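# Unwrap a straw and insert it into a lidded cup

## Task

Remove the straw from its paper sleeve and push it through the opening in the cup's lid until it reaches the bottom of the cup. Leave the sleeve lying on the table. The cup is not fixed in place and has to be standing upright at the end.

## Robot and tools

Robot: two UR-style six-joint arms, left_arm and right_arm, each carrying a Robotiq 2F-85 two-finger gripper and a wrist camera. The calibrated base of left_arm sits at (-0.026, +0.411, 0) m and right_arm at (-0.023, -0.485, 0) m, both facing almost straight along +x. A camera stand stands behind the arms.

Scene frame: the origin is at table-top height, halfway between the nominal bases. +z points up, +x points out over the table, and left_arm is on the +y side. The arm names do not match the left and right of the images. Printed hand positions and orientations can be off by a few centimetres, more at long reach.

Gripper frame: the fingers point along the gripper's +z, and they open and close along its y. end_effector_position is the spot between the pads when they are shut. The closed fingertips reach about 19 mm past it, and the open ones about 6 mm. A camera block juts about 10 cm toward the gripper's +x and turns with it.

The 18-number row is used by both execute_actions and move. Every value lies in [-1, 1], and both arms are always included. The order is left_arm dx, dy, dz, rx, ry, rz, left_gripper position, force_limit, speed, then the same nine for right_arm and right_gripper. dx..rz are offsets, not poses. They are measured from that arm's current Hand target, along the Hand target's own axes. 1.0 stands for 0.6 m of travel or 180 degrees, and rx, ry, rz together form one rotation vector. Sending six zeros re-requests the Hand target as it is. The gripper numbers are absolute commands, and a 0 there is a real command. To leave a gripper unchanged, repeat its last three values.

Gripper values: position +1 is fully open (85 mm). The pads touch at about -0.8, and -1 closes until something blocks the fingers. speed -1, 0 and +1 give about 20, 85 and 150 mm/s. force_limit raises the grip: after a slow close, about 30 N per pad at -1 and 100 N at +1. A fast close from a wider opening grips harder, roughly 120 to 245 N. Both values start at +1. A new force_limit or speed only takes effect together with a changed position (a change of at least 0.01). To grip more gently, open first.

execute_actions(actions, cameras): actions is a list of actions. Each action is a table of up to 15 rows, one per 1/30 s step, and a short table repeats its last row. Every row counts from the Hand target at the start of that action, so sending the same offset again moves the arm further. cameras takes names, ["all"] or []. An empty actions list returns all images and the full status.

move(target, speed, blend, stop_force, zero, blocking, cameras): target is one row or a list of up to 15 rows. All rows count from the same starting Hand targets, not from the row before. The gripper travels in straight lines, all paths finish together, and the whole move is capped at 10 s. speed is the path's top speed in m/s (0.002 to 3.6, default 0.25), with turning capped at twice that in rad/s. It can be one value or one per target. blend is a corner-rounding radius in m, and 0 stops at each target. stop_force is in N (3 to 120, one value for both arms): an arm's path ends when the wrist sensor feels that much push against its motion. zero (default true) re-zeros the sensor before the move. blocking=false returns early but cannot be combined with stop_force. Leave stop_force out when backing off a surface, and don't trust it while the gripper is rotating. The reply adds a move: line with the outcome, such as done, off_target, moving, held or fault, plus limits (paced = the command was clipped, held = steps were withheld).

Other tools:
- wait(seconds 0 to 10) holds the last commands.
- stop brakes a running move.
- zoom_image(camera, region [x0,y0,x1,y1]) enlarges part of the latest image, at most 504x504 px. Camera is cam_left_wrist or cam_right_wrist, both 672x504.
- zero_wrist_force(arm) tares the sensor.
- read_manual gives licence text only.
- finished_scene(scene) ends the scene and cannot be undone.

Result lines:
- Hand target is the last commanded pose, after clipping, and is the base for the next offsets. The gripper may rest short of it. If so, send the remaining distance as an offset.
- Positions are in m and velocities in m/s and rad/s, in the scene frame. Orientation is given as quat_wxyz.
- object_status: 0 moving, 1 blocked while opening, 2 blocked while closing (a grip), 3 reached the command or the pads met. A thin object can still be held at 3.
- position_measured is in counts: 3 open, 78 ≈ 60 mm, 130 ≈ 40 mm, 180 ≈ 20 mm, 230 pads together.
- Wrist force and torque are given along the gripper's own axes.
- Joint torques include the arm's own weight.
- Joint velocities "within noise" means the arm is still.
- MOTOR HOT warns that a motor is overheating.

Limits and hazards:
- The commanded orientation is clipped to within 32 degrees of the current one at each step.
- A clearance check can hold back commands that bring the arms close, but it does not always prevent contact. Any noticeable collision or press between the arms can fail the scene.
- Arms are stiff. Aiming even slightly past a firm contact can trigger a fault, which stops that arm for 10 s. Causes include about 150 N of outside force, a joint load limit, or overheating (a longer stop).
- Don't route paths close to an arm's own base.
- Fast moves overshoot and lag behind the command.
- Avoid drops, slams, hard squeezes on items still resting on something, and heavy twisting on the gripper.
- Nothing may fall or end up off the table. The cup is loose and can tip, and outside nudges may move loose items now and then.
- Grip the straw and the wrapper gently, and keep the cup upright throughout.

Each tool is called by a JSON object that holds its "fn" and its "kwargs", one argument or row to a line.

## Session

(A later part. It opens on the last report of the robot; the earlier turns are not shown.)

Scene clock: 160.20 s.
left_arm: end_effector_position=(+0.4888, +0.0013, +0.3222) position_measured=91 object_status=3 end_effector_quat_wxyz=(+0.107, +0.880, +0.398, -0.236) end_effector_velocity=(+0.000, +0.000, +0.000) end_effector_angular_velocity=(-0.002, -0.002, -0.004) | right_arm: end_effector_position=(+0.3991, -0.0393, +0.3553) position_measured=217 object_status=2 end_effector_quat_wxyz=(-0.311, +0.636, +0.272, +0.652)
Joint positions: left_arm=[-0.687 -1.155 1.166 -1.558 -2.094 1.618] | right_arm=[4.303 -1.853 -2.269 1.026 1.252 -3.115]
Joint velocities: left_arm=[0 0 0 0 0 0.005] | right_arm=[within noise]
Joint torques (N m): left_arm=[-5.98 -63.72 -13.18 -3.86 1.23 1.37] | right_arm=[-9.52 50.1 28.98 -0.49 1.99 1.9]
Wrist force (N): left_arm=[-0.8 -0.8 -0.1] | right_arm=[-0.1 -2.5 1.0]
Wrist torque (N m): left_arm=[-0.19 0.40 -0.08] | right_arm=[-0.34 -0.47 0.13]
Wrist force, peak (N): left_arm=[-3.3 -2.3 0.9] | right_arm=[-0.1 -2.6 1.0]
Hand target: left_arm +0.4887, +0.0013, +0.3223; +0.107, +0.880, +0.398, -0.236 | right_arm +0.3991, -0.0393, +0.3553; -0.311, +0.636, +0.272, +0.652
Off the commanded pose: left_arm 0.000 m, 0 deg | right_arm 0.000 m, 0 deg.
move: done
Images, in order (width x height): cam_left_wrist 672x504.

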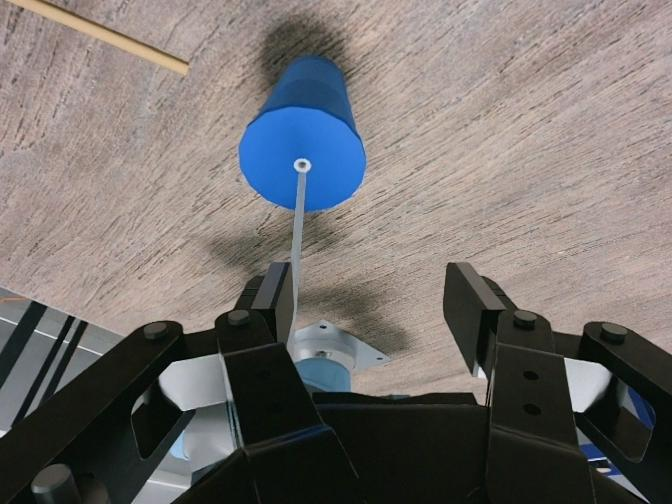

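{"fn": "move", "kwargs": {
  "target": [0,0,0,0,0,0,0.3,0.3,-1,0,-0.001,0.0003,0,0,0,-1,-0.6,-1],
  "speed": 0.02
}}

{"fn": "move", "kwargs": {
  "target": [0,0,0,0,0,0,0.3,0.3,-1,-0.0333,0.0014,-0.0014,0,0,0,-1,-0.6,-1],
  "speed": 0.015,
  "stop_force": 4,
  "cameras": ["cam_left_wrist"]
}}

{"fn": "zoom_image", "kwargs": {
  "camera": "cam_left_wrist",
  "region": [260, 120, 360, 220]
}}

Scene clock: 165.93 s.
left_arm: end_effector_position=(+0.4887, +0.0013, +0.3223) position_measured=91 object_status=3 end_effector_quat_wxyz=(+0.107, +0.880, +0.398, -0.236) | right_arm: end_effector_position=(+0.3988, -0.0388, +0.3555) position_measured=217 object_status=2 end_effector_quat_wxyz=(-0.311, +0.636, +0.272, +0.652)
Joint positions: left_arm=[-0.687 -1.156 1.166 -1.558 -2.094 1.618] | right_arm=[4.304 -1.853 -2.269 1.025 1.251 -3.115]
Joint torques (N m): left_arm=[-6.67 -63.11 -7.74 -1.3 1.29 0.7] | right_arm=[9.73 19.66 30.91 -0.4 -2.26 -1.05]
Wrist force (N): left_arm=[-0.6 -0.7 -0.2] | right_arm=[0.0 -2.3 0.8]
Wrist torque (N m): left_arm=[-0.17 0.38 -0.08] | right_arm=[-0.29 -0.49 0.13]
Wrist force, peak (N): left_arm=[-0.9 -0.8 0.1] | right_arm=[0.0 -2.7 0.9]
Hand target: left_arm +0.4887, +0.0013, +0.3223; +0.107, +0.880, +0.398, -0.236 | right_arm +0.3988, -0.0388, +0.3554; -0.311, +0.636, +0.272, +0.652
Off the commanded pose: left_arm 0.000 m, 0 deg | right_arm 0.000 m, 0 deg.
move: done

Scene clock: 168.53 s.
left_arm: end_effector_position=(+0.4887, +0.0013, +0.3223) position_measured=91 object_status=3 end_effector_quat_wxyz=(+0.107, +0.880, +0.398, -0.236) | right_arm: end_effector_position=(+0.3988, -0.0388, +0.3353) position_measured=217 object_status=2 end_effector_quat_wxyz=(-0.311, +0.636, +0.272, +0.652)
Joint positions: left_arm=[-0.687 -1.156 1.166 -1.558 -2.094 1.618] | right_arm=[4.304 -1.906 -2.28 1.089 1.251 -3.115]
Joint torques (N m): left_arm=[-6.66 -62.74 -7.96 -5.48 1.21 -1.57] | right_arm=[-9.69 51.36 21.95 -0.44 2.01 -2.57]
Wrist force (N): left_arm=[-0.9 -0.8 -0.1] | right_arm=[-0.2 -2.8 0.7]
Wrist torque (N m): left_arm=[-0.18 0.42 -0.08] | right_arm=[-0.34 -0.47 0.18]
Wrist force, peak (N): left_arm=[-0.8 -0.9 0.0] | right_arm=[0.1 -2.9 0.9]
Hand target: left_arm +0.4887, +0.0013, +0.3223; +0.107, +0.880, +0.398, -0.236 | right_arm +0.3988, -0.0388, +0.3354; -0.311, +0.636, +0.272, +0.652
Off the commanded pose: left_arm 0.000 m, 0 deg | right_arm 0.000 m, 0 deg.
move: done
Images, in order (width x height): cam_left_wrist 672x504.

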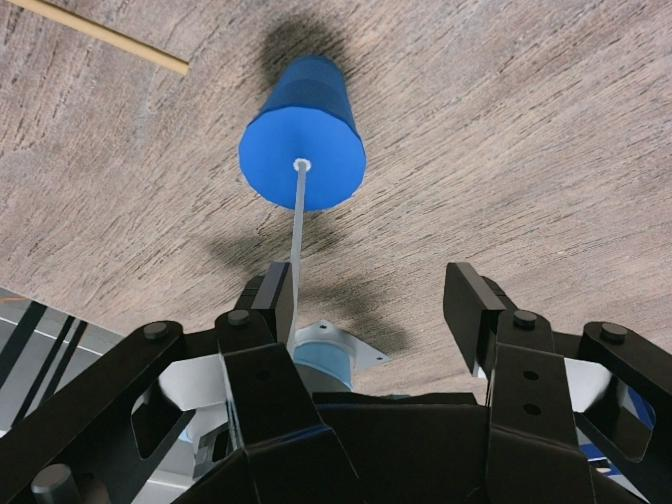

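Scaled by 5.040.

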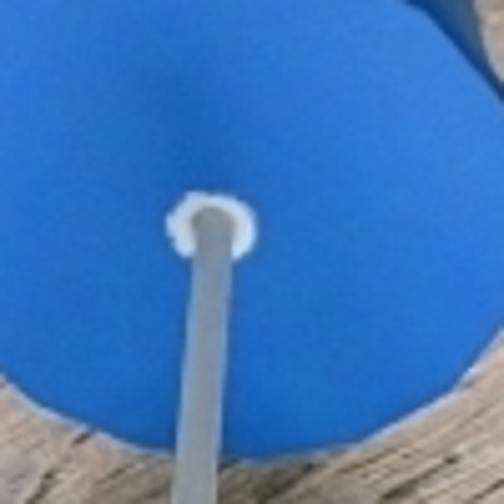

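{"fn": "move", "kwargs": {
  "target": [0,0,0,0,0,0,0.3,0.3,-1,-0.1664,0.0068,-0.0072,0,0,0,-1,-0.6,-1],
  "speed": 0.04,
  "stop_force": 7
}}

{"fn": "move", "kwargs": {
  "target": [0,0,0,0,0,0,0.3,0.3,-1,-0.0666,0.0027,-0.0029,0,0,0,-1,-0.6,-1],
  "speed": 0.025,
  "stop_force": 7,
  "cameras": ["all"]
}}

Scene clock: 177.97 s.
left_arm: end_effector_position=(+0.4887, +0.0013, +0.3223) position_measured=91 object_status=3 end_effector_quat_wxyz=(+0.107, +0.880, +0.398, -0.236) | right_arm: end_effector_position=(+0.3988, -0.0389, +0.2354) position_measured=217 object_status=2 end_effector_quat_wxyz=(-0.311, +0.636, +0.272, +0.652)
Joint positions: left_arm=[-0.687 -1.156 1.166 -1.558 -2.094 1.618] | right_arm=[4.304 -2.196 -2.29 1.39 1.251 -3.115]
Joint torques (N m): left_arm=[-6.36 -59.78 -8.32 -5.4 1.36 -1.55] | right_arm=[-8.82 59.24 -0.73 -0.3 2.1 -2.02]
Wrist force (N): left_arm=[-0.7 -0.8 0.0] | right_arm=[-0.6 -3.2 1.2]
Wrist torque (N m): left_arm=[-0.20 0.39 -0.08] | right_arm=[-0.33 -0.49 0.20]
Wrist force, peak (N): left_arm=[-0.9 -1.0 -0.1] | right_arm=[0.9 -3.7 1.2]
Hand target: left_arm +0.4887, +0.0013, +0.3223; +0.107, +0.880, +0.398, -0.236 | right_arm +0.3988, -0.0389, +0.2353; -0.311, +0.636, +0.272, +0.652
Off the commanded pose: left_arm 0.000 m, 0 deg | right_arm 0.000 m, 0 deg.
move: done

Scene clock: 179.83 s.
left_arm: end_effector_position=(+0.4887, +0.0013, +0.3223) position_measured=91 object_status=3 end_effector_quat_wxyz=(+0.107, +0.880, +0.398, -0.236) | right_arm: end_effector_position=(+0.3988, -0.0389, +0.2184) position_measured=217 object_status=2 end_effector_quat_wxyz=(-0.311, +0.636, +0.272, +0.652)
Joint positions: left_arm=[-0.687 -1.156 1.166 -1.558 -2.094 1.618] | right_arm=[4.304 -2.248 -2.284 1.435 1.251 -3.115]
Joint torques (N m): left_arm=[-6.19 -59.22 -7.46 -5.34 1.23 -1.61] | right_arm=[-8.84 57.41 -7 3.48 0.34 -2.01]
Wrist force (N): left_arm=[-0.7 -0.5 0.1] | right_arm=[3.4 -3.9 1.5]
Wrist torque (N m): left_arm=[-0.15 0.40 -0.08] | right_arm=[-0.34 -0.56 0.23]
Wrist force, peak (N): left_arm=[-0.9 -0.8 0.0] | right_arm=[11.6 -4.8 2.3]
Hand target: left_arm +0.4887, +0.0013, +0.3223; +0.107, +0.880, +0.398, -0.236 | right_arm +0.3988, -0.0389, +0.2184; -0.311, +0.636, +0.272, +0.652 (not the last commanded pose)
Off the commanded pose: left_arm 0.000 m, 0 deg | right_arm 0.023 m, 0 deg.
move: contact (right_arm)

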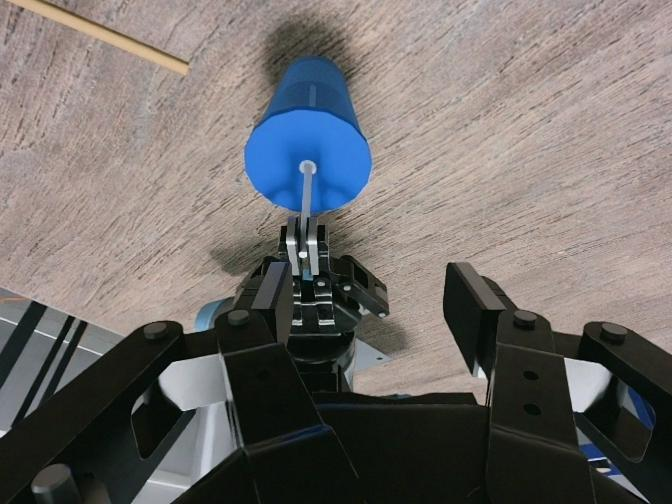

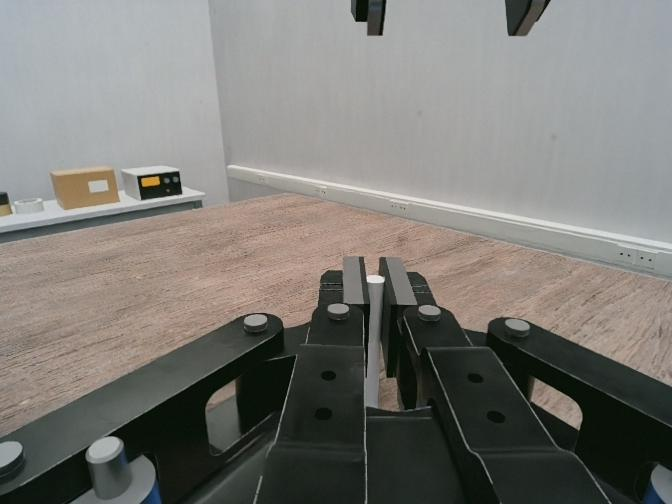

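{"fn": "move", "kwargs": {
  "target": [
    [0,0,0,0,0,0,0.3,0.3,-1,0,0,0,0,0,0,-0.2,-1,-1],
    [0,0,0,0,0,0,0.3,0.3,-1,0.0095,0,-0.2,0,0,0,-0.2,-1,-1]
  ],
  "speed": 0.15,
  "cameras": ["all"]
}}

{"fn": "zoom_image", "kwargs": {
  "camera": "cam_left_wrist",
  "region": [220, 40, 400, 280]
}}

Scene clock: 186.00 s.
left_arm: end_effector_position=(+0.4887, +0.0013, +0.3223) position_measured=91 object_status=3 end_effector_quat_wxyz=(+0.107, +0.880, +0.398, -0.236) | right_arm: end_effector_position=(+0.3196, -0.1291, +0.2188) position_measured=154 object_status=3 end_effector_quat_wxyz=(-0.310, +0.636, +0.272, +0.652)
Joint positions: left_arm=[-0.687 -1.156 1.166 -1.558 -2.094 1.618] | right_arm=[4.485 -2.24 -2.629 1.776 1.071 -3.125]
Joint torques (N m): left_arm=[-5 -57.68 -7.6 -5.52 1.32 -1.7] | right_arm=[-2.77 49 -7.28 2.49 1.22 -0.88]
Wrist force (N): left_arm=[-0.7 -0.9 0.0] | right_arm=[0.0 -2.7 1.2]
Wrist torque (N m): left_arm=[-0.20 0.40 -0.08] | right_arm=[-0.35 -0.48 0.13]
Wrist force, peak (N): left_arm=[-0.9 -0.7 0.2] | right_arm=[3.9 -4.0 1.3]
Hand target: left_arm +0.4887, +0.0013, +0.3223; +0.107, +0.880, +0.398, -0.236 | right_arm +0.3196, -0.1292, +0.2190; -0.311, +0.636, +0.272, +0.652
Off the commanded pose: left_arm 0.000 m, 0 deg | right_arm 0.000 m, 0 deg.
move: done

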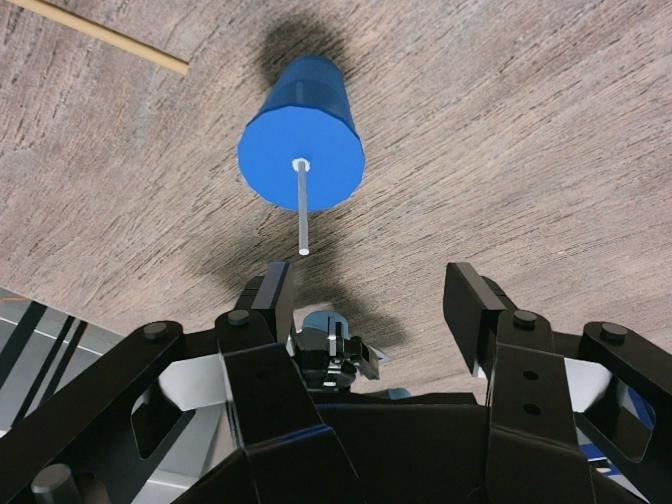

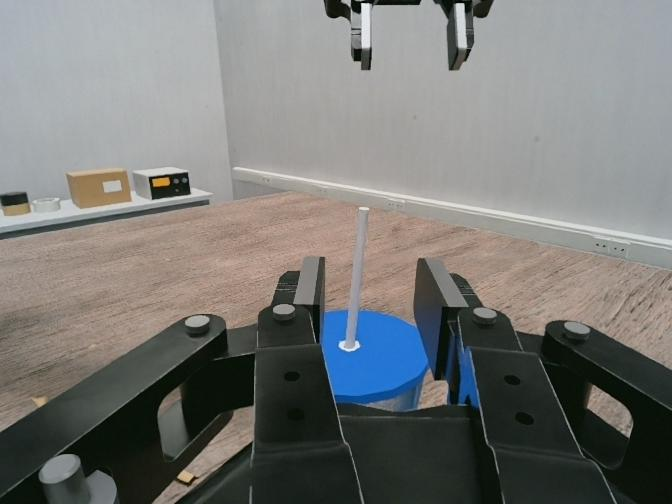

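Scaled by 2.100.

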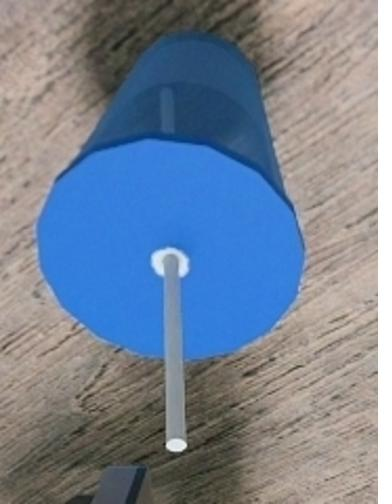

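{"fn": "finished_scene", "kwargs": {
  "scene": 2
}}

The scene is finished: the task was done.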